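# Four arms build a self-supporting ring of rafters

## Task

Raise all four rafters into a frame that stands by itself. Each rafter's outer end must rest in the notched top of a post and reach beyond that post's centre. Its inner end must sit on top of the rafter coming from the neighbouring post, and this must hold the whole way round the open centre. At the end no robot or other support may be holding any of them.

## Robot and tools

Robots: four identical Kinova Gen3 arms, arm1 to arm4. Each has seven joints, a right hand with index, middle and ring fingers plus a thumb, and a wrist camera. Their feet sit at the corners of the scene, in the shared scene frame (metres, origin on the floor, +z up): arm1 x=+0.581 y=-0.578 z=+0.728; arm2 x=+0.581 y=+0.581 z=+0.731; arm3 x=-0.580 y=+0.579 z=+0.764; arm4 x=-0.580 y=-0.580 z=+0.742. Each foot points along its own +x, and the quaternions are arm1 (+0.365, +0.006, -0.005, +0.931), arm2 (+0.376, -0.006, -0.001, -0.927), arm3 (+0.938, -0.003, +0.000, -0.346), arm4 (+0.913, +0.002, -0.008, +0.409), all wxyz. The hand reaches roughly 1.05 m from the joint1 axis. Room cameras: cam_a, cam_b, cam_c, cam_d, cam_over; wrist cameras: arm1_cam_wrist to arm4_cam_wrist.

move: takes an optional object per robot under the keys arm1, arm2, arm3, arm4, plus cameras. A robot's object holds joints (a map from joint name to an absolute target, never an offset) and optionally min_time_s (0.1 to 8 s, the shortest duration of that robot's arm motions). Robots left out get nothing new but may still be driving to earlier targets. All named motions begin together; one action lasts at most 15 s. Unknown keys make the call invalid; out-of-range numbers get it refused, and then the remaining move, wait and finished_scene calls of that reply in this scene are skipped (also after a stop during a call). A move with no action returns the full state, images and the scene number.

Arm joints, radians, absolute: joint1_rad, joint3_rad, joint5_rad, joint7_rad each -6.283 to 6.283; joint2_rad -2.249 to 2.249; joint4_rad -2.579 to 2.579; joint6_rad -2.099 to 2.099; done tolerance ±0.01. joint1 spins the arm about its foot, positive clockwise from above, 0 pointing along the foot's facing. joint2 = 0 is upright, positive leans forward. joint4 is the elbow (0 straight), joint6 the wrist (0 straight), joint3/5 twist the links, joint7 rolls the hand, positive counter-clockwise seen from behind it. Target speed caps: 1.39 rad/s for joints 1-4, 1.22 for 5-7. Joints of one arm start and finish together, so the hand can take a wide curve.

Hand keys (sixteen, each a normalised absolute goal from -1 to 1 between the hinge's two stops, tolerance ±0.02): hand_index_/hand_middle_/hand_ring_ with mcp, abd, pip, dip, and hand_thumb_cmc, hand_thumb_axl, hand_thumb_mcp, hand_thumb_ipl. Moving toward -1 curls fingers toward the palm; straight values are mcp +0.75, pip +0.58, dip +0.70, abd 0.00; thumb cmc +0.71 (flat beside palm; toward -1 swings it in front), axl +0.68, mcp +0.23, ipl +0.17. hand_current_limit (-1 to 1, maps to 0 to 550 mA, start +0.4) sets grip strength; hand_speed (-0.96 to 1, start -0.6) sets finger speed. A motor that stays at 495 mA or more for 5 s shuts off for 10 s, so avoid squeezing at full limit for long.

Hand point axes: +z along straightened fingers toward tips, +x across the palm away from the thumb, +y out of the palm face (palm at y = -0.062 m). A wrist mast sticks out on the palm side (x +0.05 to +0.10, z -0.16 to -0.11) and can bump things.

wait: seconds 0 to 10, plus optional cameras; nothing new is commanded. zoom_image: camera name and region [x0, y0, x1, y1] in pixels of that camera's latest image, at most 504 by 504. finished_scene: scene (1 or 2); ends the scene irreversibly, so only call it once the frame stands unaided.

Results: the move line reports per commanded robot done or its worst status (e.g. time_out). joint_status words: done, off_target (resting off target, maybe still pushing), time_out (target dropped, holds in place), not_followed (a separation check blocked it; it may retry later), limit_stop_at_motor_heat. Robots under 'as last shown' were not commanded and repeat old values. hand_state gives one word per motor in key order: moving, goal, blocked (pressing), overload. Currents in mA are positive when driving toward -1. Joint velocities are in rad/s; joint torques in N m; flange force is along the tool axes and noisy. Images may lag the state slightly; the pictures line gives their order.

Hazards: a hard press between two robots, including one hand closing on another's fingers, fails the scene; the anti-collision check can act late and ignores finger contact. Arms do not stop on contact and will push hard. A torque spike (limits 104.5 N m joints 1-4, 51.3 N m joints 5-7, or straying over 5 degrees from plan) halts that arm for 10 s and drops its commands. Wrist drives give only about 28.6-28.7 N m, so heavy loads far out can make them sag. Holding loads or stretched poses heats motors: MOTOR HOT at 60 °C, and at 75 °C the arm sinks for 30-60 s. Never knock parts off the work area or to the floor, drop them from height, slam or release moving pieces. Loose items may occasionally get nudged by something else.

Each tool is called after ">>>" by a JSON object that holds its "method" and its "body", one argument or row to a line.

## Session

>>> {"method": "move", "body": {
  "cameras": ["all"]
}}

Scene clock: 0.00 s.
Joint torques (N m): no reading
Motor temperatures (°C): arm1=[27 32 28 32 37 46 44] | arm2=[34 29 25 29 32 33 41] | arm3=[36 28 29 29 35 40 35] | arm4=[25 29 25 28 41 33 40]
Flange force (N): no reading
Joint velocities: within noise
arm1.joint_positions: joint1_rad=+0.360 joint2_rad=-0.389 joint3_rad=-0.027 joint4_rad=+1.449 joint5_rad=-0.043 joint6_rad=+1.936 joint7_rad=+1.817 hand_index_mcp=+0.753 hand_index_abd=+0.000 hand_index_pip=+0.577 hand_index_dip=+0.696 hand_middle_mcp=+0.753 hand_middle_abd=+0.000 hand_middle_pip=+0.577 hand_middle_dip=+0.696 hand_ring_mcp=+0.753 hand_ring_abd=+0.000 hand_ring_pip=+0.577 hand_ring_dip=+0.696 hand_thumb_cmc=+0.714 hand_thumb_axl=+0.677 hand_thumb_mcp=+0.226 hand_thumb_ipl=+0.168 hand_current_limit=+0.400 hand_speed=-0.600
arm1.joint_status: not commanded
arm1.hand_state: goal,goal,goal,goal,goal,goal,goal,goal,goal,goal,goal,goal,goal,goal,goal,goal
arm1.index_mcp_current_ma: 0
arm1.index_abd_current_ma: 0
arm1.index_pip_current_ma: 0
arm1.index_dip_current_ma: 0
arm1.middle_mcp_current_ma: 0
arm1.middle_abd_current_ma: 0
arm1.middle_pip_current_ma: 0
arm1.middle_dip_current_ma: 0
arm1.ring_mcp_current_ma: 0
arm1.ring_abd_current_ma: 0
arm1.ring_pip_current_ma: 0
arm1.ring_dip_current_ma: 0
arm1.thumb_cmc_current_ma: 0
arm1.thumb_axl_current_ma: 0
arm1.thumb_mcp_current_ma: 0
arm1.thumb_ipl_current_ma: 0
arm1.hand_goal_index_mcp: 0.754
arm1.hand_goal_index_abd: 0.000
arm1.hand_goal_index_pip: 0.576
arm1.hand_goal_index_dip: 0.696
arm1.hand_goal_middle_mcp: 0.754
arm1.hand_goal_middle_abd: 0.000
arm1.hand_goal_middle_pip: 0.576
arm1.hand_goal_middle_dip: 0.696
arm1.hand_goal_ring_mcp: 0.754
arm1.hand_goal_ring_abd: 0.000
arm1.hand_goal_ring_pip: 0.576
arm1.hand_goal_ring_dip: 0.696
arm1.hand_goal_thumb_cmc: 0.714
arm1.hand_goal_thumb_axl: 0.678
arm1.hand_goal_thumb_mcp: 0.226
arm1.hand_goal_thumb_ipl: 0.168
arm1.hand: x=+0.4430 y=-0.4832 z=+1.2625 quat_wxyz=(+0.038, -0.915, +0.396, +0.072) (m; scene frame)
arm2.joint_positions: joint1_rad=+0.439 joint2_rad=-0.420 joint3_rad=-0.043 joint4_rad=+1.413 joint5_rad=-0.081 joint6_rad=+1.979 joint7_rad=+1.852 hand_index_mcp=+0.753 hand_index_abd=+0.000 hand_index_pip=+0.577 hand_index_dip=+0.696 hand_middle_mcp=+0.753 hand_middle_abd=+0.000 hand_middle_pip=+0.577 hand_middle_dip=+0.696 hand_ring_mcp=+0.753 hand_ring_abd=+0.000 hand_ring_pip=+0.577 hand_ring_dip=+0.696 hand_thumb_cmc=+0.714 hand_thumb_axl=+0.677 hand_thumb_mcp=+0.226 hand_thumb_ipl=+0.168 hand_current_limit=+0.400 hand_speed=-0.600
arm2.joint_status: not commanded
arm2.hand_state: goal,goal,goal,goal,goal,goal,goal,goal,goal,goal,goal,goal,goal,goal,goal,goal
arm2.index_mcp_current_ma: 0
arm2.index_abd_current_ma: 0
arm2.index_pip_current_ma: 0
arm2.index_dip_current_ma: 0
arm2.middle_mcp_current_ma: 0
arm2.middle_abd_current_ma: 0
arm2.middle_pip_current_ma: 0
arm2.middle_dip_current_ma: 0
arm2.ring_mcp_current_ma: 0
arm2.ring_abd_current_ma: 0
arm2.ring_pip_current_ma: 0
arm2.ring_dip_current_ma: 0
arm2.thumb_cmc_current_ma: 0
arm2.thumb_axl_current_ma: 0
arm2.thumb_mcp_current_ma: 0
arm2.thumb_ipl_current_ma: 0
arm2.hand_goal_index_mcp: 0.754
arm2.hand_goal_index_abd: 0.000
arm2.hand_goal_index_pip: 0.576
arm2.hand_goal_index_dip: 0.696
arm2.hand_goal_middle_mcp: 0.754
arm2.hand_goal_middle_abd: 0.000
arm2.hand_goal_middle_pip: 0.576
arm2.hand_goal_middle_dip: 0.696
arm2.hand_goal_ring_mcp: 0.754
arm2.hand_goal_ring_abd: 0.000
arm2.hand_goal_ring_pip: 0.576
arm2.hand_goal_ring_dip: 0.696
arm2.hand_goal_thumb_cmc: 0.714
arm2.hand_goal_thumb_axl: 0.678
arm2.hand_goal_thumb_mcp: 0.226
arm2.hand_goal_thumb_ipl: 0.168
arm2.hand: x=+0.4922 y=+0.4517 z=+1.2808 quat_wxyz=(+0.032, +0.937, +0.338, -0.088) (m; scene frame)
arm3.joint_positions: joint1_rad=-0.259 joint2_rad=-0.491 joint3_rad=-0.037 joint4_rad=+1.512 joint5_rad=-0.079 joint6_rad=+1.945 joint7_rad=+1.765 hand_index_mcp=+0.753 hand_index_abd=+0.000 hand_index_pip=+0.577 hand_index_dip=+0.696 hand_middle_mcp=+0.753 hand_middle_abd=+0.000 hand_middle_pip=+0.577 hand_middle_dip=+0.696 hand_ring_mcp=+0.753 hand_ring_abd=+0.000 hand_ring_pip=+0.577 hand_ring_dip=+0.696 hand_thumb_cmc=+0.714 hand_thumb_axl=+0.677 hand_thumb_mcp=+0.226 hand_thumb_ipl=+0.168 hand_current_limit=+0.400 hand_speed=-0.600
arm3.joint_status: not commanded
arm3.hand_state: goal,goal,goal,goal,goal,goal,goal,goal,goal,goal,goal,goal,goal,goal,goal,goal
arm3.index_mcp_current_ma: 0
arm3.index_abd_current_ma: 0
arm3.index_pip_current_ma: 0
arm3.index_dip_current_ma: 0
arm3.middle_mcp_current_ma: 0
arm3.middle_abd_current_ma: 0
arm3.middle_pip_current_ma: 0
arm3.middle_dip_current_ma: 0
arm3.ring_mcp_current_ma: 0
arm3.ring_abd_current_ma: 0
arm3.ring_pip_current_ma: 0
arm3.ring_dip_current_ma: 0
arm3.thumb_cmc_current_ma: 0
arm3.thumb_axl_current_ma: 0
arm3.thumb_mcp_current_ma: 0
arm3.thumb_ipl_current_ma: 0
arm3.hand_goal_index_mcp: 0.754
arm3.hand_goal_index_abd: 0.000
arm3.hand_goal_index_pip: 0.576
arm3.hand_goal_index_dip: 0.696
arm3.hand_goal_middle_mcp: 0.754
arm3.hand_goal_middle_abd: 0.000
arm3.hand_goal_middle_pip: 0.576
arm3.hand_goal_middle_dip: 0.696
arm3.hand_goal_ring_mcp: 0.754
arm3.hand_goal_ring_abd: 0.000
arm3.hand_goal_ring_pip: 0.576
arm3.hand_goal_ring_dip: 0.696
arm3.hand_goal_thumb_cmc: 0.714
arm3.hand_goal_thumb_axl: 0.678
arm3.hand_goal_thumb_mcp: 0.226
arm3.hand_goal_thumb_ipl: 0.168
arm3.hand: x=-0.4289 y=+0.6143 z=+1.2920 quat_wxyz=(+0.090, +0.091, +0.992, -0.004) (m; scene frame)
arm4.joint_positions: joint1_rad=-0.040 joint2_rad=-0.384 joint3_rad=-0.100 joint4_rad=+1.490 joint5_rad=-0.019 joint6_rad=+1.981 joint7_rad=+1.650 hand_index_mcp=+0.753 hand_index_abd=+0.000 hand_index_pip=+0.577 hand_index_dip=+0.696 hand_middle_mcp=+0.753 hand_middle_abd=+0.000 hand_middle_pip=+0.577 hand_middle_dip=+0.696 hand_ring_mcp=+0.753 hand_ring_abd=+0.000 hand_ring_pip=+0.577 hand_ring_dip=+0.696 hand_thumb_cmc=+0.714 hand_thumb_axl=+0.677 hand_thumb_mcp=+0.226 hand_thumb_ipl=+0.168 hand_current_limit=+0.400 hand_speed=-0.600
arm4.joint_status: not commanded
arm4.hand_state: goal,goal,goal,goal,goal,goal,goal,goal,goal,goal,goal,goal,goal,goal,goal,goal
arm4.index_mcp_current_ma: 0
arm4.index_abd_current_ma: 0
arm4.index_pip_current_ma: 0
arm4.index_dip_current_ma: 0
arm4.middle_mcp_current_ma: 0
arm4.middle_abd_current_ma: 0
arm4.middle_pip_current_ma: 0
arm4.middle_dip_current_ma: 0
arm4.ring_mcp_current_ma: 0
arm4.ring_abd_current_ma: 0
arm4.ring_pip_current_ma: 0
arm4.ring_dip_current_ma: 0
arm4.thumb_cmc_current_ma: 0
arm4.thumb_axl_current_ma: 0
arm4.thumb_mcp_current_ma: 0
arm4.thumb_ipl_current_ma: 0
arm4.hand_goal_index_mcp: 0.754
arm4.hand_goal_index_abd: 0.000
arm4.hand_goal_index_pip: 0.576
arm4.hand_goal_index_dip: 0.696
arm4.hand_goal_middle_mcp: 0.754
arm4.hand_goal_middle_abd: 0.000
arm4.hand_goal_middle_pip: 0.576
arm4.hand_goal_middle_dip: 0.696
arm4.hand_goal_ring_mcp: 0.754
arm4.hand_goal_ring_abd: 0.000
arm4.hand_goal_ring_pip: 0.576
arm4.hand_goal_ring_dip: 0.696
arm4.hand_goal_thumb_cmc: 0.714
arm4.hand_goal_thumb_axl: 0.678
arm4.hand_goal_thumb_mcp: 0.226
arm4.hand_goal_thumb_ipl: 0.168
arm4.hand: x=-0.5622 y=-0.4157 z=+1.2577 quat_wxyz=(+0.036, -0.507, +0.861, +0.004) (m; scene frame)
pictures: arm1_cam_wrist, arm2_cam_wrist, arm3_cam_wrist, arm4_cam_wrist, cam_a, cam_b, cam_c, cam_d, cam_over

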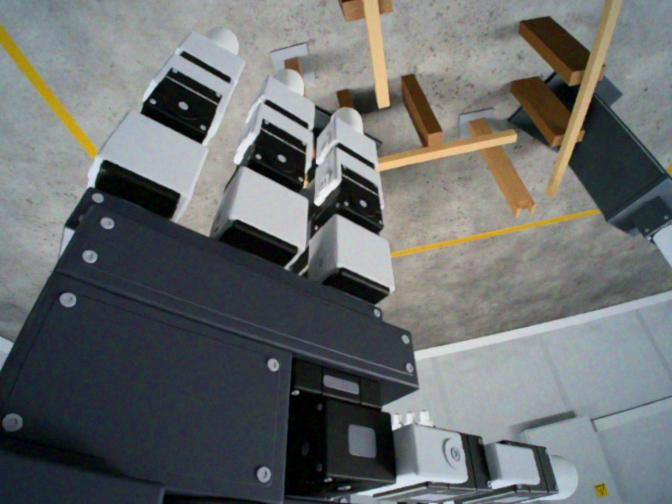

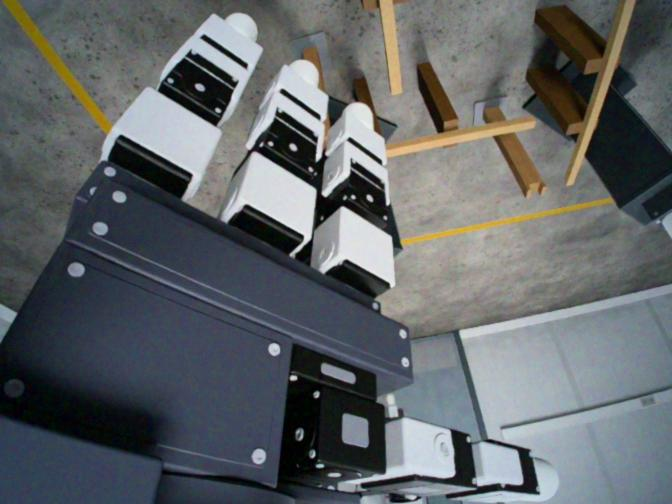

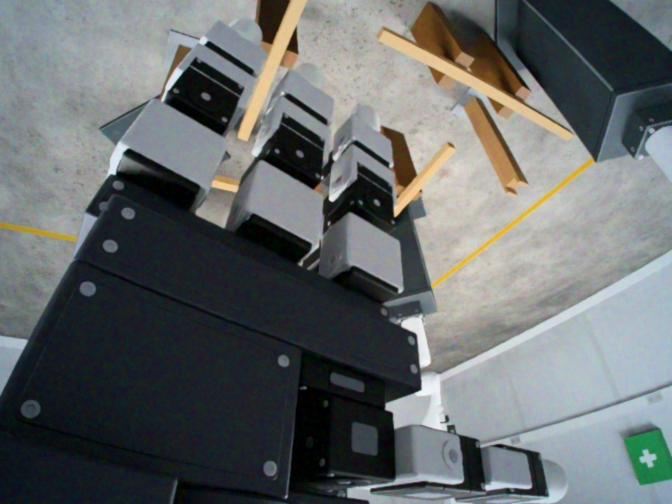

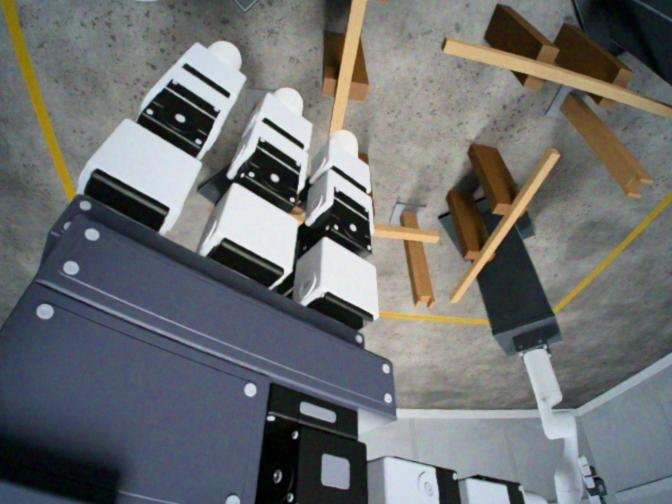

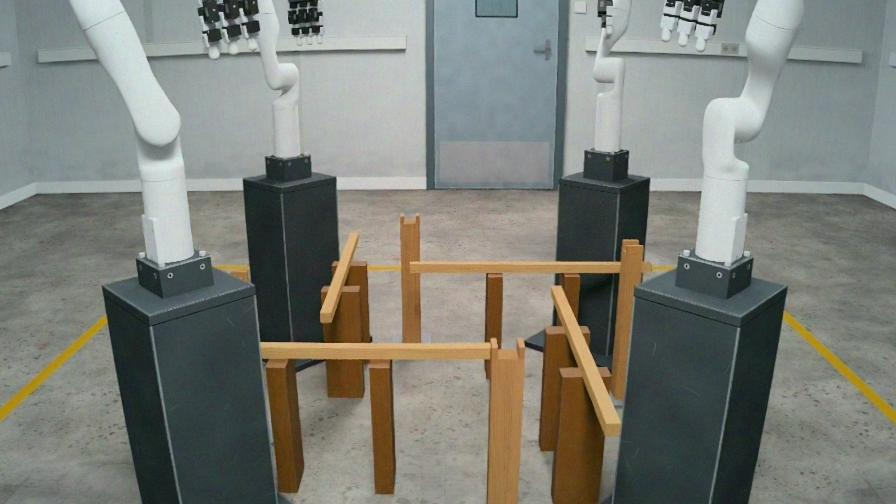

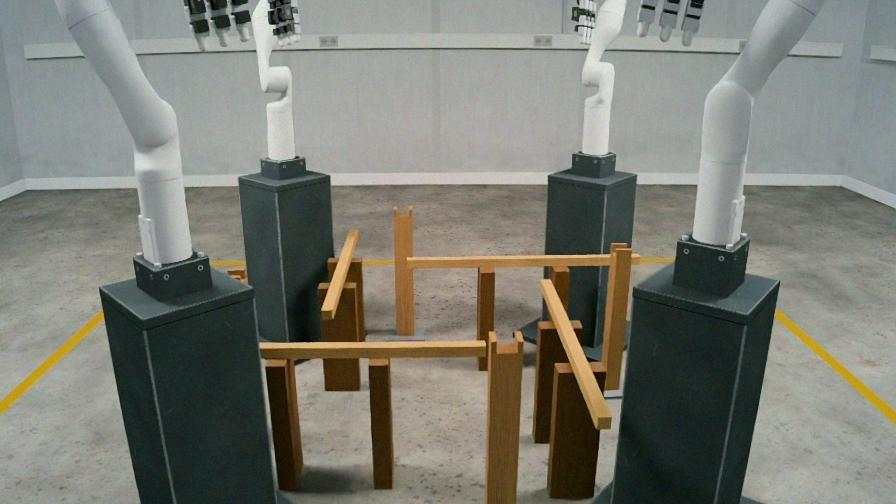

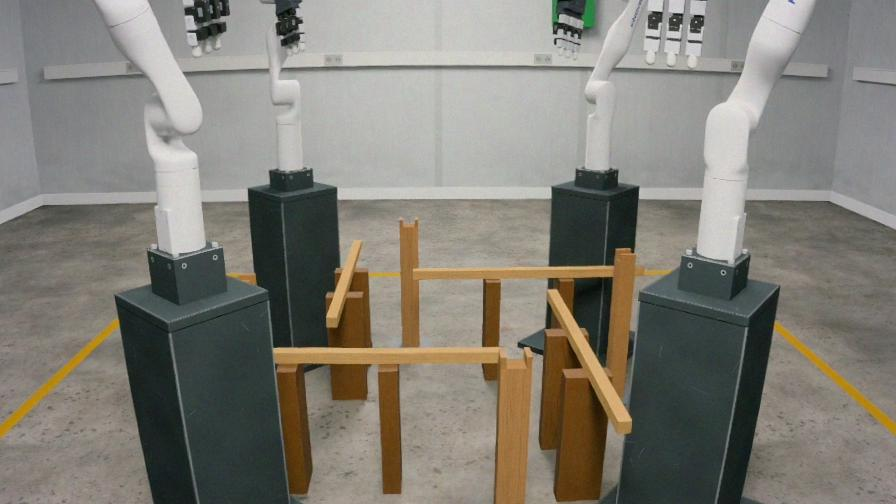

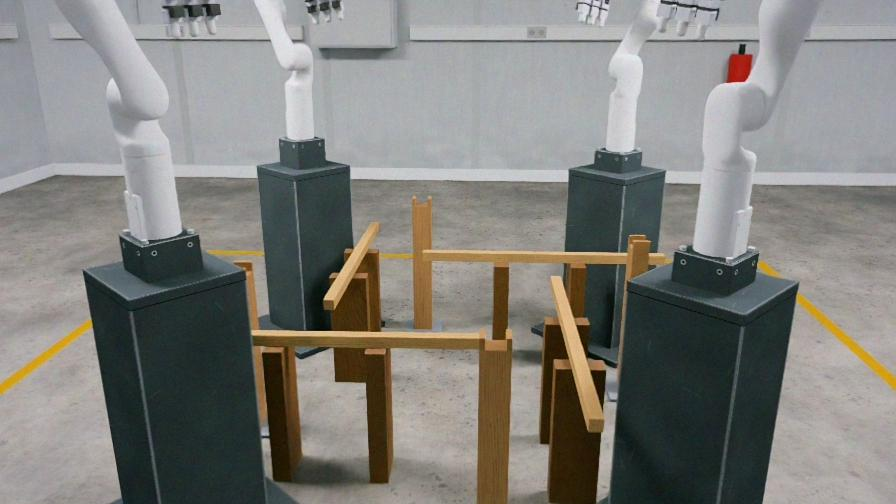

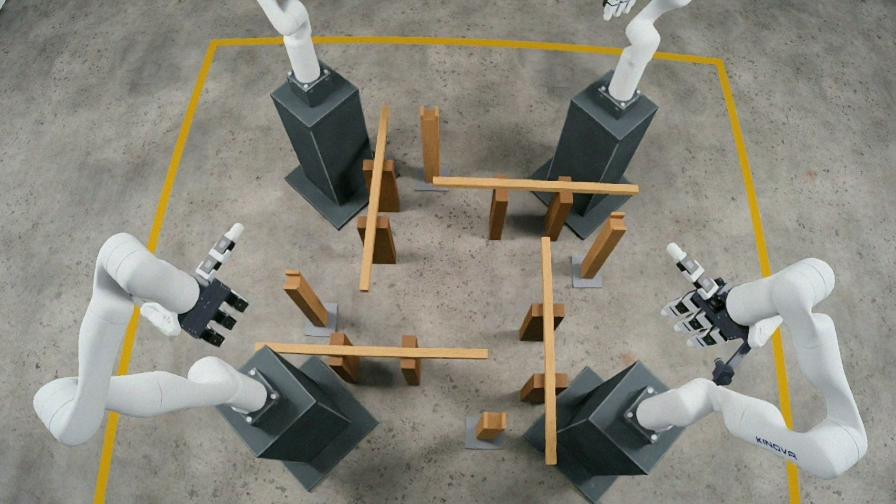

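>>> {"method": "zoom_image", "body": {
  "camera": "cam_over",
  "region": [200, 80, 450, 300]
}}

>>> {"method": "zoom_image", "body": {
  "camera": "cam_over",
  "region": [400, 80, 660, 300]
}}

>>> {"method": "zoom_image", "body": {
  "camera": "cam_over",
  "region": [200, 240, 450, 500]
}}

>>> {"method": "zoom_image", "body": {
  "camera": "cam_over",
  "region": [400, 240, 700, 500]
}}

>>> {"method": "zoom_image", "body": {
  "camera": "cam_a",
  "region": [220, 200, 680, 504]
}}

>>> {"method": "zoom_image", "body": {
  "camera": "cam_b",
  "region": [220, 200, 680, 504]
}}

>>> {"method": "zoom_image", "body": {
  "camera": "cam_c",
  "region": [220, 200, 680, 504]
}}

>>> {"method": "zoom_image", "body": {
  "camera": "cam_d",
  "region": [220, 200, 680, 504]
}}

Scaled by 2.016 from the camera's 896x504 image, which has a finer 1280x720 frame.

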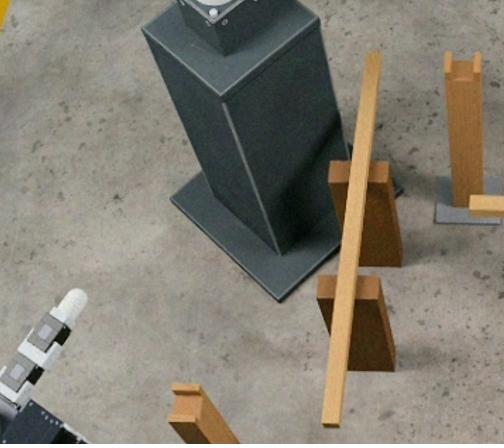

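Scaled by 1.938 from the camera's 896x504 image, which has a finer 1280x720 frame.

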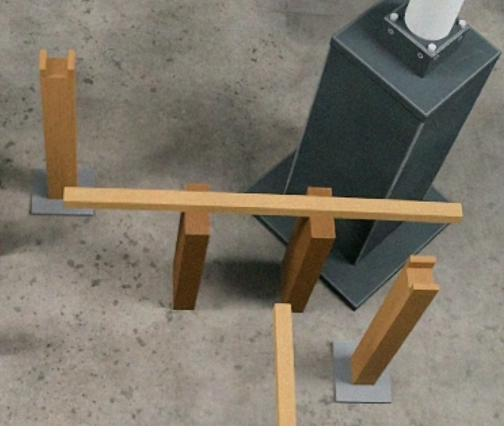

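Scaled by 1.938 from the camera's 896x504 image, which has a finer 1280x720 frame.

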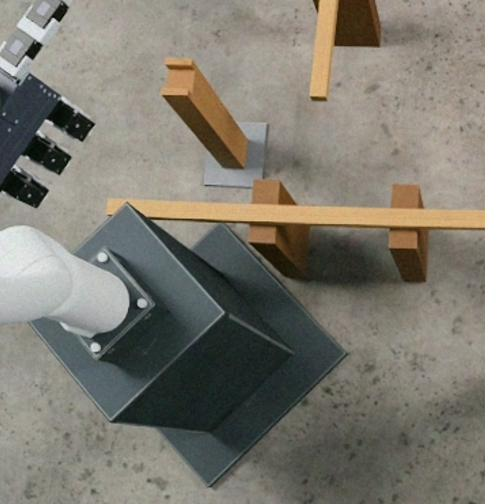

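Scaled by 1.680 from the camera's 896x504 image, which has a finer 1280x720 frame.

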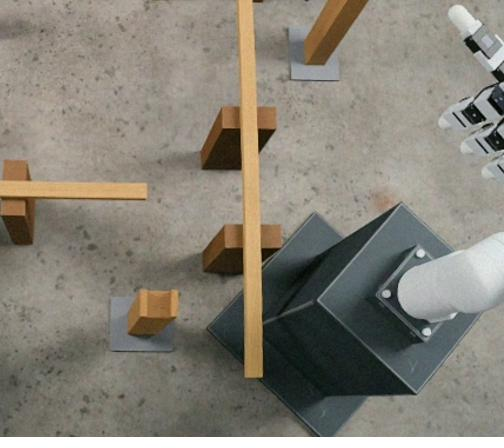

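Scaled by 1.096 from the camera's 896x504 image, which has a finer 1280x720 frame.

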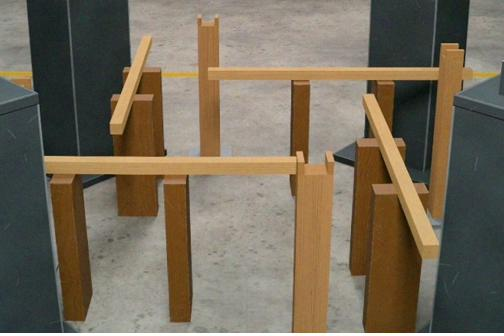

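Scaled by 1.096 from the camera's 896x504 image, which has a finer 1280x720 frame.

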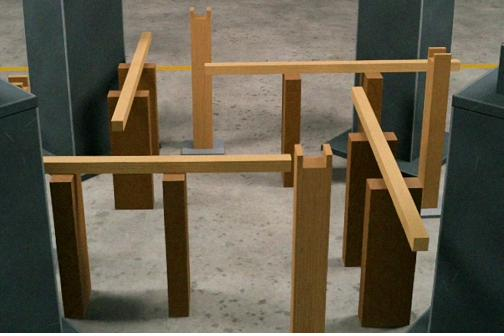

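Scaled by 1.096 from the camera's 896x504 image, which has a finer 1280x720 frame.

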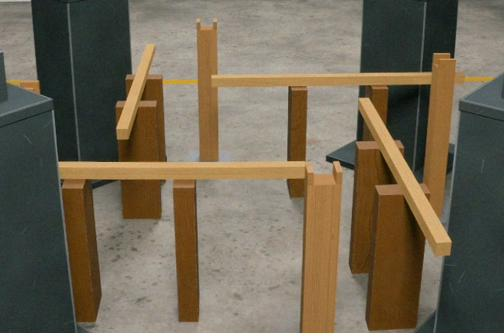

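Scaled by 1.096 from the camera's 896x504 image, which has a finer 1280x720 frame.

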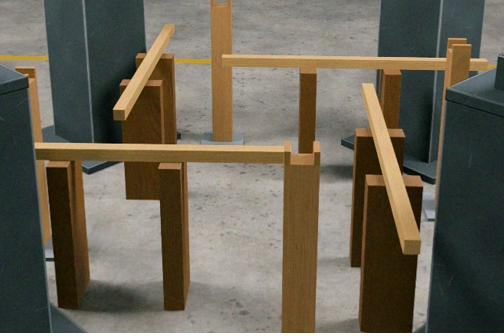

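>>> {"method": "zoom_image", "body": {
  "camera": "cam_over",
  "region": [260, 40, 360, 140]
}}

>>> {"method": "zoom_image", "body": {
  "camera": "cam_over",
  "region": [560, 40, 660, 140]
}}

>>> {"method": "zoom_image", "body": {
  "camera": "cam_over",
  "region": [200, 340, 300, 440]
}}

>>> {"method": "zoom_image", "body": {
  "camera": "cam_over",
  "region": [590, 360, 690, 460]
}}

>>> {"method": "zoom_image", "body": {
  "camera": "cam_over",
  "region": [170, 210, 270, 360]
}}

>>> {"method": "zoom_image", "body": {
  "camera": "cam_over",
  "region": [650, 220, 760, 370]
}}

Scaled by 5.040 from the camera's 896x504 image, which has a finer 1280x720 frame.

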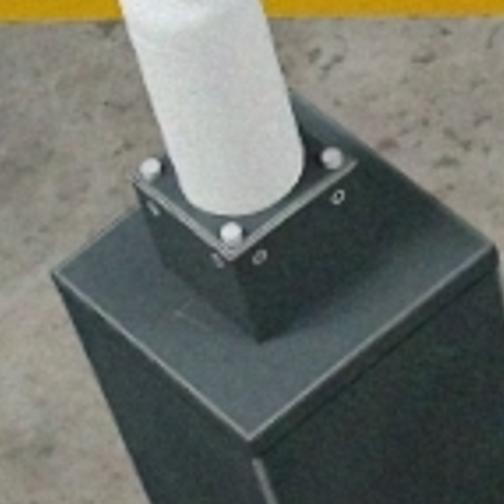

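Scaled by 5.040 from the camera's 896x504 image, which has a finer 1280x720 frame.

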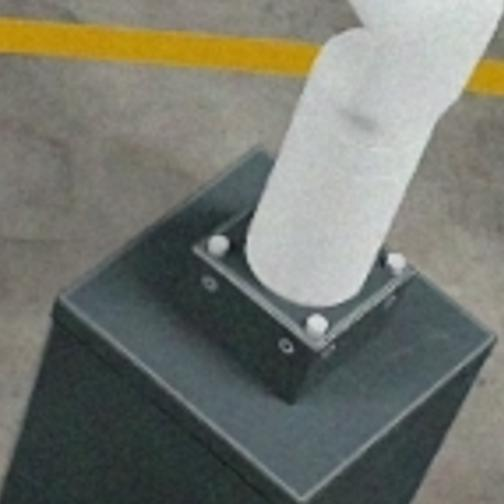

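Scaled by 5.040 from the camera's 896x504 image, which has a finer 1280x720 frame.

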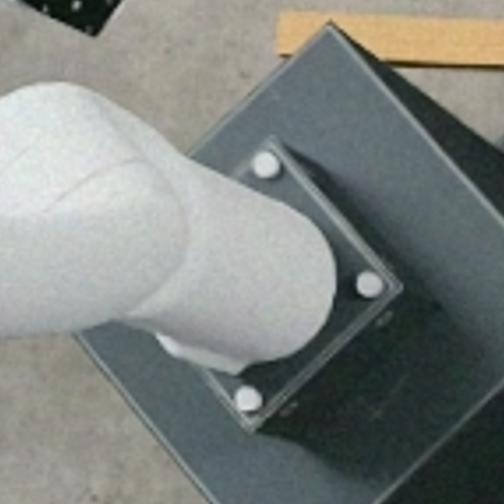

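Scaled by 5.040 from the camera's 896x504 image, which has a finer 1280x720 frame.

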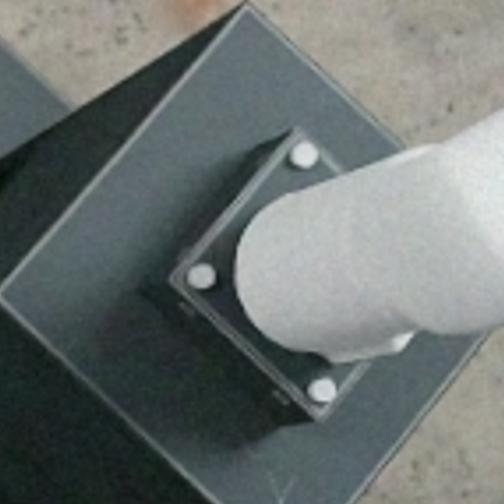

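Scaled by 3.360 from the camera's 896x504 image, which has a finer 1280x720 frame.

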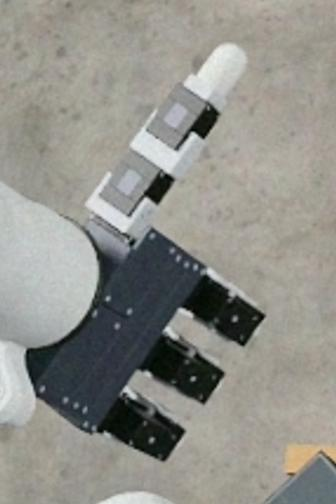

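Scaled by 3.360 from the camera's 896x504 image, which has a finer 1280x720 frame.

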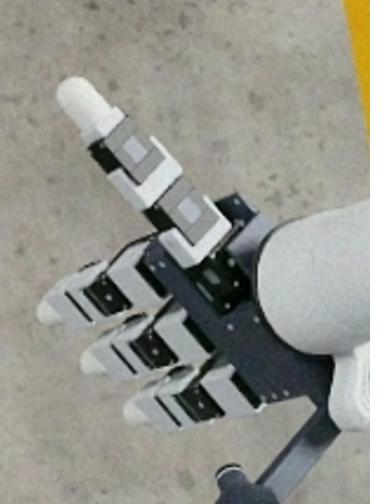

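>>> {"method": "zoom_image", "body": {
  "camera": "cam_a",
  "region": [450, 320, 550, 400]
}}

>>> {"method": "zoom_image", "body": {
  "camera": "cam_over",
  "region": [400, 90, 460, 200]
}}

>>> {"method": "zoom_image", "body": {
  "camera": "cam_over",
  "region": [450, 390, 570, 470]
}}

>>> {"method": "zoom_image", "body": {
  "camera": "cam_d",
  "region": [440, 310, 540, 390]
}}

Scaled by 5.040 from the camera's 896x504 image, which has a finer 1280x720 frame.

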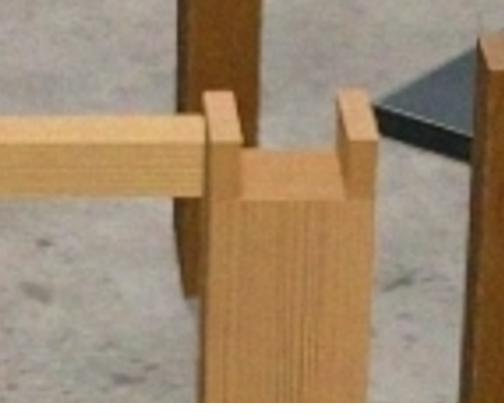

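Scaled by 4.582 from the camera's 896x504 image, which has a finer 1280x720 frame.

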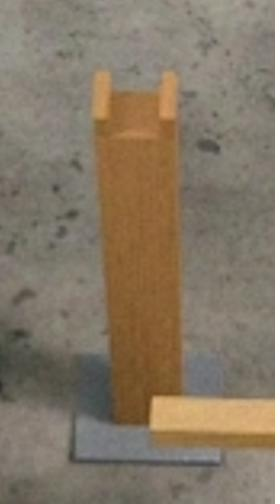

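Scaled by 4.200 from the camera's 896x504 image, which has a finer 1280x720 frame.

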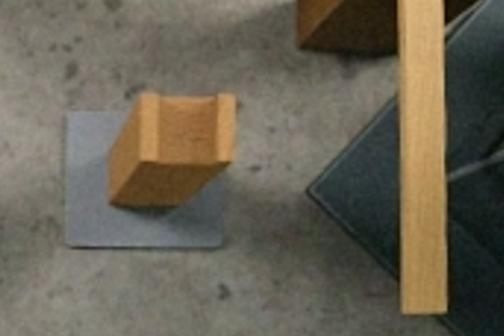

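Scaled by 5.040 from the camera's 896x504 image, which has a finer 1280x720 frame.

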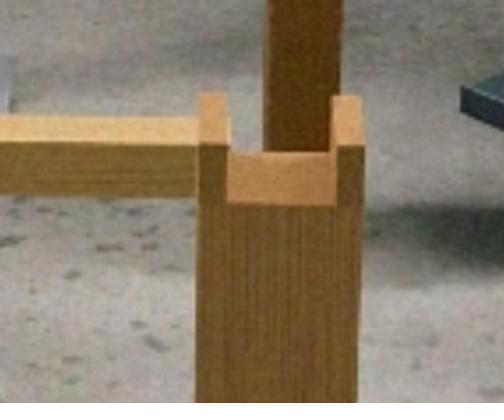

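>>> {"method": "move", "body": {
  "arm1": {"joints":{"joint1_rad":-0.2138,"joint2_rad":0.6901,"joint3_rad":0,"joint4_rad":1.9896,"joint5_rad":0.2425,"joint6_rad":0.7911,"joint7_rad":0.3511,"hand_index_mcp":0.479,"hand_middle_mcp":0.479,"hand_ring_mcp":0.479,"hand_thumb_cmc":-0.786},"min_time_s":4},
  "arm2": {"joints":{"joint1_rad":-0.2112,"joint2_rad":0.8037,"joint3_rad":0,"joint4_rad":1.6961,"joint5_rad":0.2299,"joint6_rad":0.9583,"joint7_rad":0.4324,"hand_index_mcp":0.479,"hand_middle_mcp":0.479,"hand_ring_mcp":0.479,"hand_thumb_cmc":-0.786},"min_time_s":4},
  "arm3": {"joints":{"joint1_rad":0.0848,"joint2_rad":0.8760,"joint3_rad":0,"joint4_rad":1.6577,"joint5_rad":0.3144,"joint6_rad":0.8844,"joint7_rad":0.5629,"hand_index_mcp":0.479,"hand_middle_mcp":0.479,"hand_ring_mcp":0.479,"hand_thumb_cmc":-0.786},"min_time_s":4},
  "arm4": {"joints":{"joint1_rad":0.0599,"joint2_rad":0.7113,"joint3_rad":0,"joint4_rad":2.0385,"joint5_rad":0.4027,"joint6_rad":0.6907,"joint7_rad":0.4778,"hand_index_mcp":0.479,"hand_middle_mcp":0.479,"hand_ring_mcp":0.479,"hand_thumb_cmc":-0.786},"min_time_s":4},
  "cameras": ["all"]
}}

Scene clock: 584.37 s.
Joint torques (N m): arm1=[-0.74 -14.16 1.19 -3.29 0.1 0.47 0.01] | arm2=[-0.83 -18.65 2.27 -4.88 0.6 1.03 0.19] | arm3=[-1.1 -17.54 -1.36 -3.18 0.27 1.04 0.34] | arm4=[0.33 -15.11 1.59 -1.88 0.56 0.82 -0.16]
Motor temperatures (°C): arm1=[27 32 28 32 36 45 43] | arm2=[33 28 24 29 32 33 40] | arm3=[36 28 28 29 34 39 34] | arm4=[25 29 24 29 41 33 39]
Flange force (N): arm1=[-0.7 -2.4 -2.3] | arm2=[0.3 -1.0 2.0] | arm3=[-2.0 -2.0 -1.3] | arm4=[-1.9 2.6 -1.8]
move: arm1 done; arm2 done; arm3 done; arm4 done
Joint velocities: within noise
arm1.joint_positions: joint1_rad=-0.214 joint2_rad=+0.690 joint3_rad=+0.000 joint4_rad=+1.990 joint5_rad=+0.243 joint6_rad=+0.791 joint7_rad=+0.351 hand_index_mcp=+0.481 hand_index_abd=+0.000 hand_index_pip=+0.577 hand_index_dip=+0.696 hand_middle_mcp=+0.481 hand_middle_abd=+0.000 hand_middle_pip=+0.577 hand_middle_dip=+0.696 hand_ring_mcp=+0.481 hand_ring_abd=+0.000 hand_ring_pip=+0.577 hand_ring_dip=+0.696 hand_thumb_cmc=-0.784 hand_thumb_axl=+0.677 hand_thumb_mcp=+0.224 hand_thumb_ipl=+0.168 hand_current_limit=+0.400 hand_speed=-0.600
arm1.joint_status: all done
arm1.hand_state: goal,goal,goal,goal,goal,goal,goal,goal,goal,goal,goal,goal,goal,goal,goal,goal
arm1.index_mcp_current_ma: 0
arm1.index_abd_current_ma: 0
arm1.index_pip_current_ma: 0
arm1.index_dip_current_ma: 0
arm1.middle_mcp_current_ma: 0
arm1.middle_abd_current_ma: 0
arm1.middle_pip_current_ma: 0
arm1.middle_dip_current_ma: 0
arm1.ring_mcp_current_ma: 0
arm1.ring_abd_current_ma: 0
arm1.ring_pip_current_ma: 0
arm1.ring_dip_current_ma: 0
arm1.thumb_cmc_current_ma: 0
arm1.thumb_axl_current_ma: 0
arm1.thumb_mcp_current_ma: 0
arm1.thumb_ipl_current_ma: 0
arm1.hand_goal_index_mcp: 0.480
arm1.hand_goal_index_abd: 0.000
arm1.hand_goal_index_pip: 0.576
arm1.hand_goal_index_dip: 0.696
arm1.hand_goal_middle_mcp: 0.480
arm1.hand_goal_middle_abd: 0.000
arm1.hand_goal_middle_pip: 0.576
arm1.hand_goal_middle_dip: 0.696
arm1.hand_goal_ring_mcp: 0.480
arm1.hand_goal_ring_abd: 0.000
arm1.hand_goal_ring_pip: 0.576
arm1.hand_goal_ring_dip: 0.696
arm1.hand_goal_thumb_cmc: -0.786
arm1.hand_goal_thumb_axl: 0.678
arm1.hand_goal_thumb_mcp: 0.226
arm1.hand_goal_thumb_ipl: 0.168
arm1.hand: x=+0.2682 y=-0.3311 z=+0.7489 quat_wxyz=(+0.124, -0.702, +0.691, -0.122) (m; scene frame)
arm2.joint_positions: joint1_rad=-0.211 joint2_rad=+0.804 joint3_rad=+0.000 joint4_rad=+1.696 joint5_rad=+0.230 joint6_rad=+0.958 joint7_rad=+0.432 hand_index_mcp=+0.481 hand_index_abd=+0.000 hand_index_pip=+0.577 hand_index_dip=+0.696 hand_middle_mcp=+0.481 hand_middle_abd=+0.000 hand_middle_pip=+0.577 hand_middle_dip=+0.696 hand_ring_mcp=+0.481 hand_ring_abd=+0.000 hand_ring_pip=+0.577 hand_ring_dip=+0.696 hand_thumb_cmc=-0.784 hand_thumb_axl=+0.677 hand_thumb_mcp=+0.224 hand_thumb_ipl=+0.168 hand_current_limit=+0.400 hand_speed=-0.600
arm2.joint_status: all done
arm2.hand_state: goal,goal,goal,goal,goal,goal,goal,goal,goal,goal,goal,goal,goal,goal,goal,goal
arm2.index_mcp_current_ma: 6
arm2.index_abd_current_ma: 0
arm2.index_pip_current_ma: 3
arm2.index_dip_current_ma: 0
arm2.middle_mcp_current_ma: 6
arm2.middle_abd_current_ma: 0
arm2.middle_pip_current_ma: 3
arm2.middle_dip_current_ma: 0
arm2.ring_mcp_current_ma: 6
arm2.ring_abd_current_ma: 0
arm2.ring_pip_current_ma: 3
arm2.ring_dip_current_ma: 0
arm2.thumb_cmc_current_ma: 9
arm2.thumb_axl_current_ma: -4
arm2.thumb_mcp_current_ma: -12
arm2.thumb_ipl_current_ma: -2
arm2.hand_goal_index_mcp: 0.480
arm2.hand_goal_index_abd: 0.000
arm2.hand_goal_index_pip: 0.576
arm2.hand_goal_index_dip: 0.696
arm2.hand_goal_middle_mcp: 0.480
arm2.hand_goal_middle_abd: 0.000
arm2.hand_goal_middle_pip: 0.576
arm2.hand_goal_middle_dip: 0.696
arm2.hand_goal_ring_mcp: 0.480
arm2.hand_goal_ring_abd: 0.000
arm2.hand_goal_ring_pip: 0.576
arm2.hand_goal_ring_dip: 0.696
arm2.hand_goal_thumb_cmc: -0.786
arm2.hand_goal_thumb_axl: 0.678
arm2.hand_goal_thumb_mcp: 0.226
arm2.hand_goal_thumb_ipl: 0.168
arm2.hand: x=+0.2678 y=+0.2117 z=+0.7494 quat_wxyz=(-0.173, +0.985, +0.002, +0.000) (m; scene frame)
arm3.joint_positions: joint1_rad=+0.085 joint2_rad=+0.876 joint3_rad=+0.000 joint4_rad=+1.658 joint5_rad=+0.314 joint6_rad=+0.884 joint7_rad=+0.563 hand_index_mcp=+0.481 hand_index_abd=+0.000 hand_index_pip=+0.577 hand_index_dip=+0.696 hand_middle_mcp=+0.482 hand_middle_abd=+0.000 hand_middle_pip=+0.577 hand_middle_dip=+0.696 hand_ring_mcp=+0.481 hand_ring_abd=+0.000 hand_ring_pip=+0.577 hand_ring_dip=+0.696 hand_thumb_cmc=-0.784 hand_thumb_axl=+0.677 hand_thumb_mcp=+0.223 hand_thumb_ipl=+0.168 hand_current_limit=+0.400 hand_speed=-0.600
arm3.joint_status: all done
arm3.hand_state: goal,goal,goal,goal,goal,goal,goal,goal,goal,goal,goal,goal,goal,goal,goal,goal
arm3.index_mcp_current_ma: 0
arm3.index_abd_current_ma: 0
arm3.index_pip_current_ma: 0
arm3.index_dip_current_ma: 0
arm3.middle_mcp_current_ma: 0
arm3.middle_abd_current_ma: 0
arm3.middle_pip_current_ma: 0
arm3.middle_dip_current_ma: 0
arm3.ring_mcp_current_ma: 0
arm3.ring_abd_current_ma: 0
arm3.ring_pip_current_ma: 0
arm3.ring_dip_current_ma: 0
arm3.thumb_cmc_current_ma: 1
arm3.thumb_axl_current_ma: 0
arm3.thumb_mcp_current_ma: -1
arm3.thumb_ipl_current_ma: 0
arm3.hand_goal_index_mcp: 0.480
arm3.hand_goal_index_abd: 0.000
arm3.hand_goal_index_pip: 0.576
arm3.hand_goal_index_dip: 0.696
arm3.hand_goal_middle_mcp: 0.480
arm3.hand_goal_middle_abd: 0.000
arm3.hand_goal_middle_pip: 0.576
arm3.hand_goal_middle_dip: 0.696
arm3.hand_goal_ring_mcp: 0.480
arm3.hand_goal_ring_abd: 0.000
arm3.hand_goal_ring_pip: 0.576
arm3.hand_goal_ring_dip: 0.696
arm3.hand_goal_thumb_cmc: -0.786
arm3.hand_goal_thumb_axl: 0.678
arm3.hand_goal_thumb_mcp: 0.226
arm3.hand_goal_thumb_ipl: 0.168
arm3.hand: x=-0.2665 y=+0.1830 z=+0.7487 quat_wxyz=(-0.123, +0.695, +0.698, -0.123) (m; scene frame)
arm4.joint_positions: joint1_rad=+0.060 joint2_rad=+0.711 joint3_rad=+0.000 joint4_rad=+2.038 joint5_rad=+0.403 joint6_rad=+0.691 joint7_rad=+0.478 hand_index_mcp=+0.482 hand_index_abd=+0.000 hand_index_pip=+0.577 hand_index_dip=+0.696 hand_middle_mcp=+0.482 hand_middle_abd=+0.000 hand_middle_pip=+0.577 hand_middle_dip=+0.696 hand_ring_mcp=+0.481 hand_ring_abd=+0.000 hand_ring_pip=+0.577 hand_ring_dip=+0.696 hand_thumb_cmc=-0.783 hand_thumb_axl=+0.677 hand_thumb_mcp=+0.224 hand_thumb_ipl=+0.168 hand_current_limit=+0.400 hand_speed=-0.600
arm4.joint_status: all done
arm4.hand_state: goal,goal,goal,goal,goal,goal,goal,goal,goal,goal,goal,goal,goal,goal,goal,goal
arm4.index_mcp_current_ma: 3
arm4.index_abd_current_ma: 0
arm4.index_pip_current_ma: 1
arm4.index_dip_current_ma: 0
arm4.middle_mcp_current_ma: 3
arm4.middle_abd_current_ma: 0
arm4.middle_pip_current_ma: 1
arm4.middle_dip_current_ma: 0
arm4.ring_mcp_current_ma: 2
arm4.ring_abd_current_ma: 0
arm4.ring_pip_current_ma: 1
arm4.ring_dip_current_ma: 0
arm4.thumb_cmc_current_ma: 6
arm4.thumb_axl_current_ma: -1
arm4.thumb_mcp_current_ma: -7
arm4.thumb_ipl_current_ma: -1
arm4.hand_goal_index_mcp: 0.480
arm4.hand_goal_index_abd: 0.000
arm4.hand_goal_index_pip: 0.576
arm4.hand_goal_index_dip: 0.696
arm4.hand_goal_middle_mcp: 0.480
arm4.hand_goal_middle_abd: 0.000
arm4.hand_goal_middle_pip: 0.576
arm4.hand_goal_middle_dip: 0.696
arm4.hand_goal_ring_mcp: 0.480
arm4.hand_goal_ring_abd: 0.000
arm4.hand_goal_ring_pip: 0.576
arm4.hand_goal_ring_dip: 0.696
arm4.hand_goal_thumb_cmc: -0.786
arm4.hand_goal_thumb_axl: 0.678
arm4.hand_goal_thumb_mcp: 0.226
arm4.hand_goal_thumb_ipl: 0.168
arm4.hand: x=-0.2626 y=-0.3452 z=+0.7490 quat_wxyz=(+0.003, -0.018, +0.985, -0.173) (m; scene frame)
pictures: arm1_cam_wrist, arm2_cam_wrist, arm3_cam_wrist, arm4_cam_wrist, cam_a, cam_b, cam_c, cam_d, cam_over

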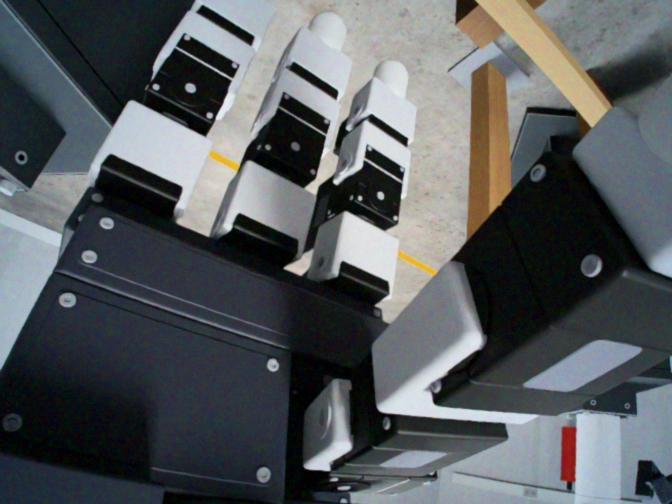

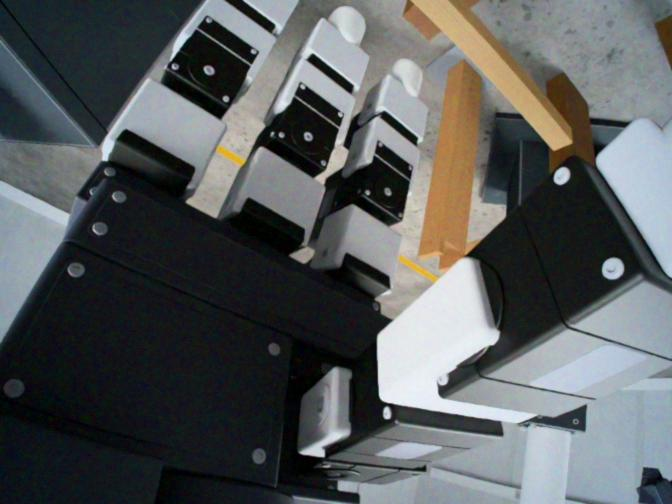

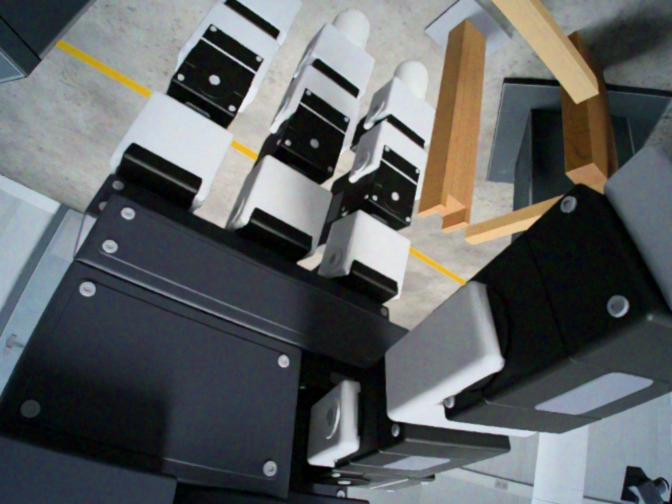

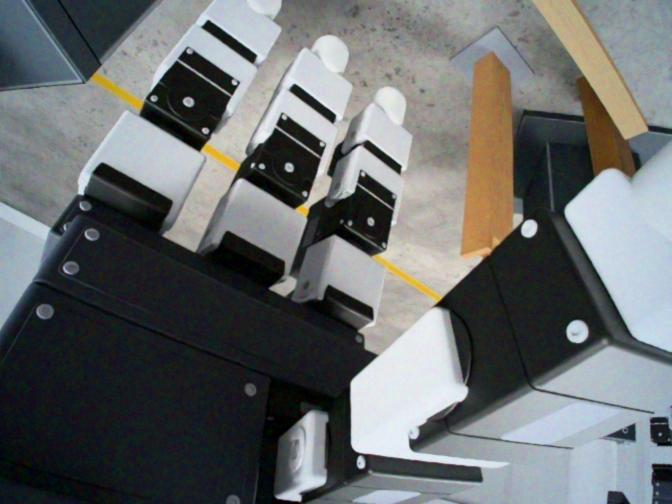

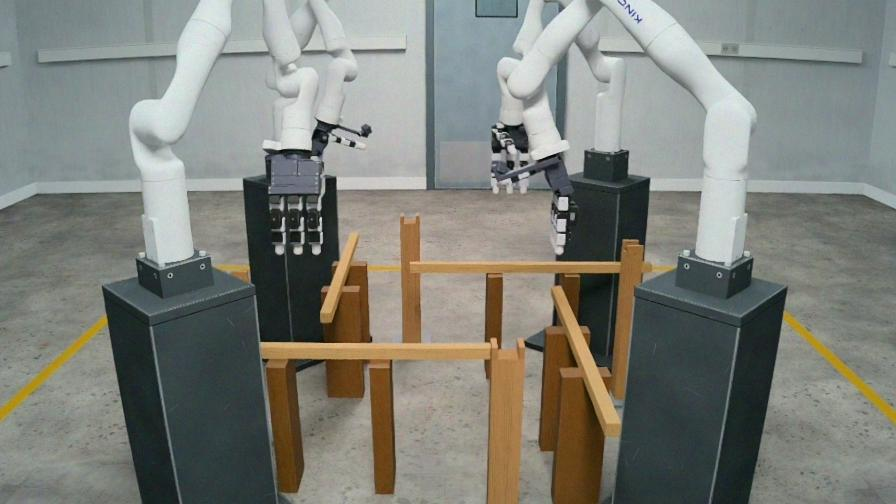

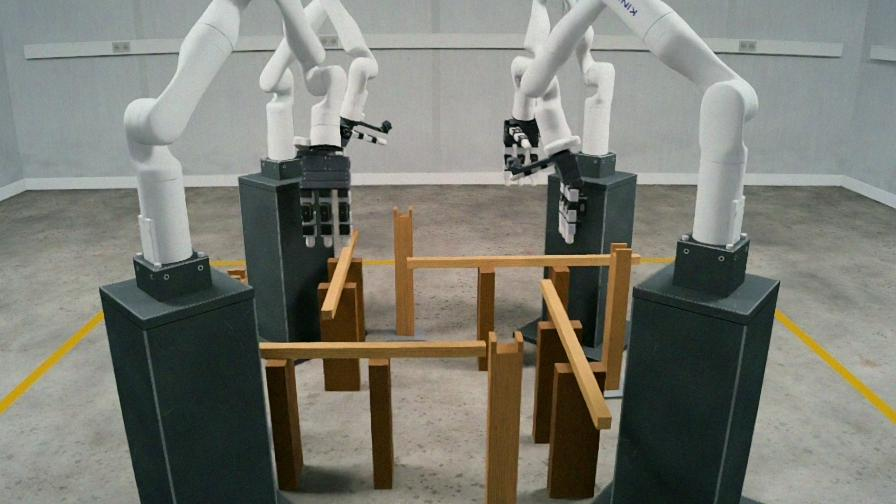

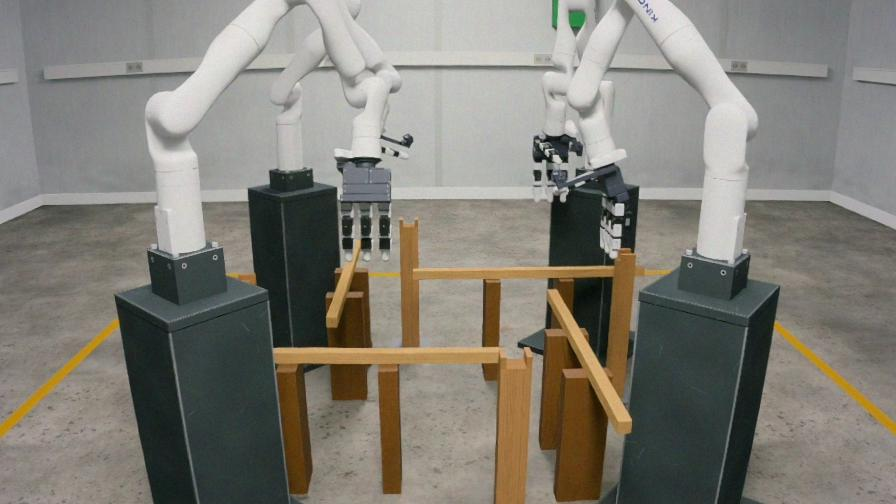

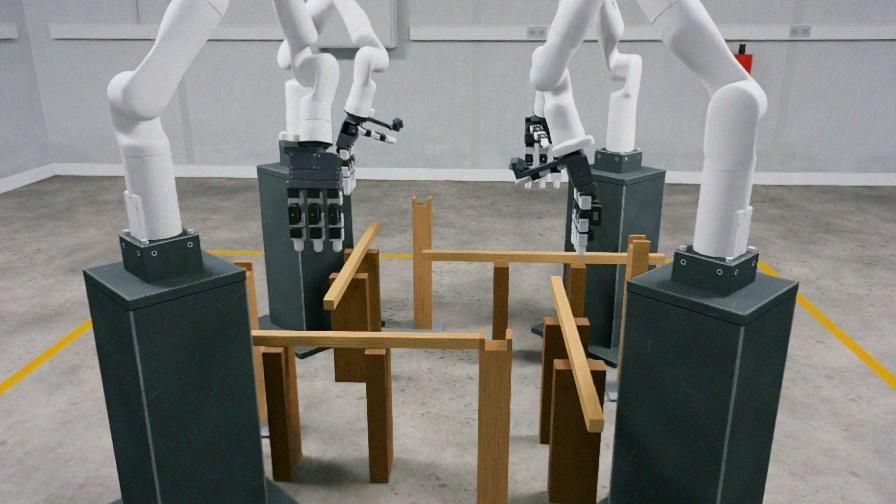

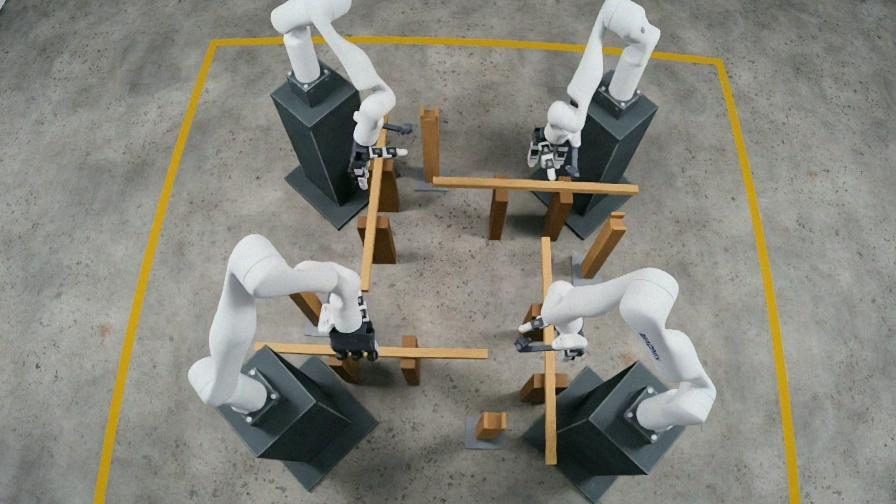

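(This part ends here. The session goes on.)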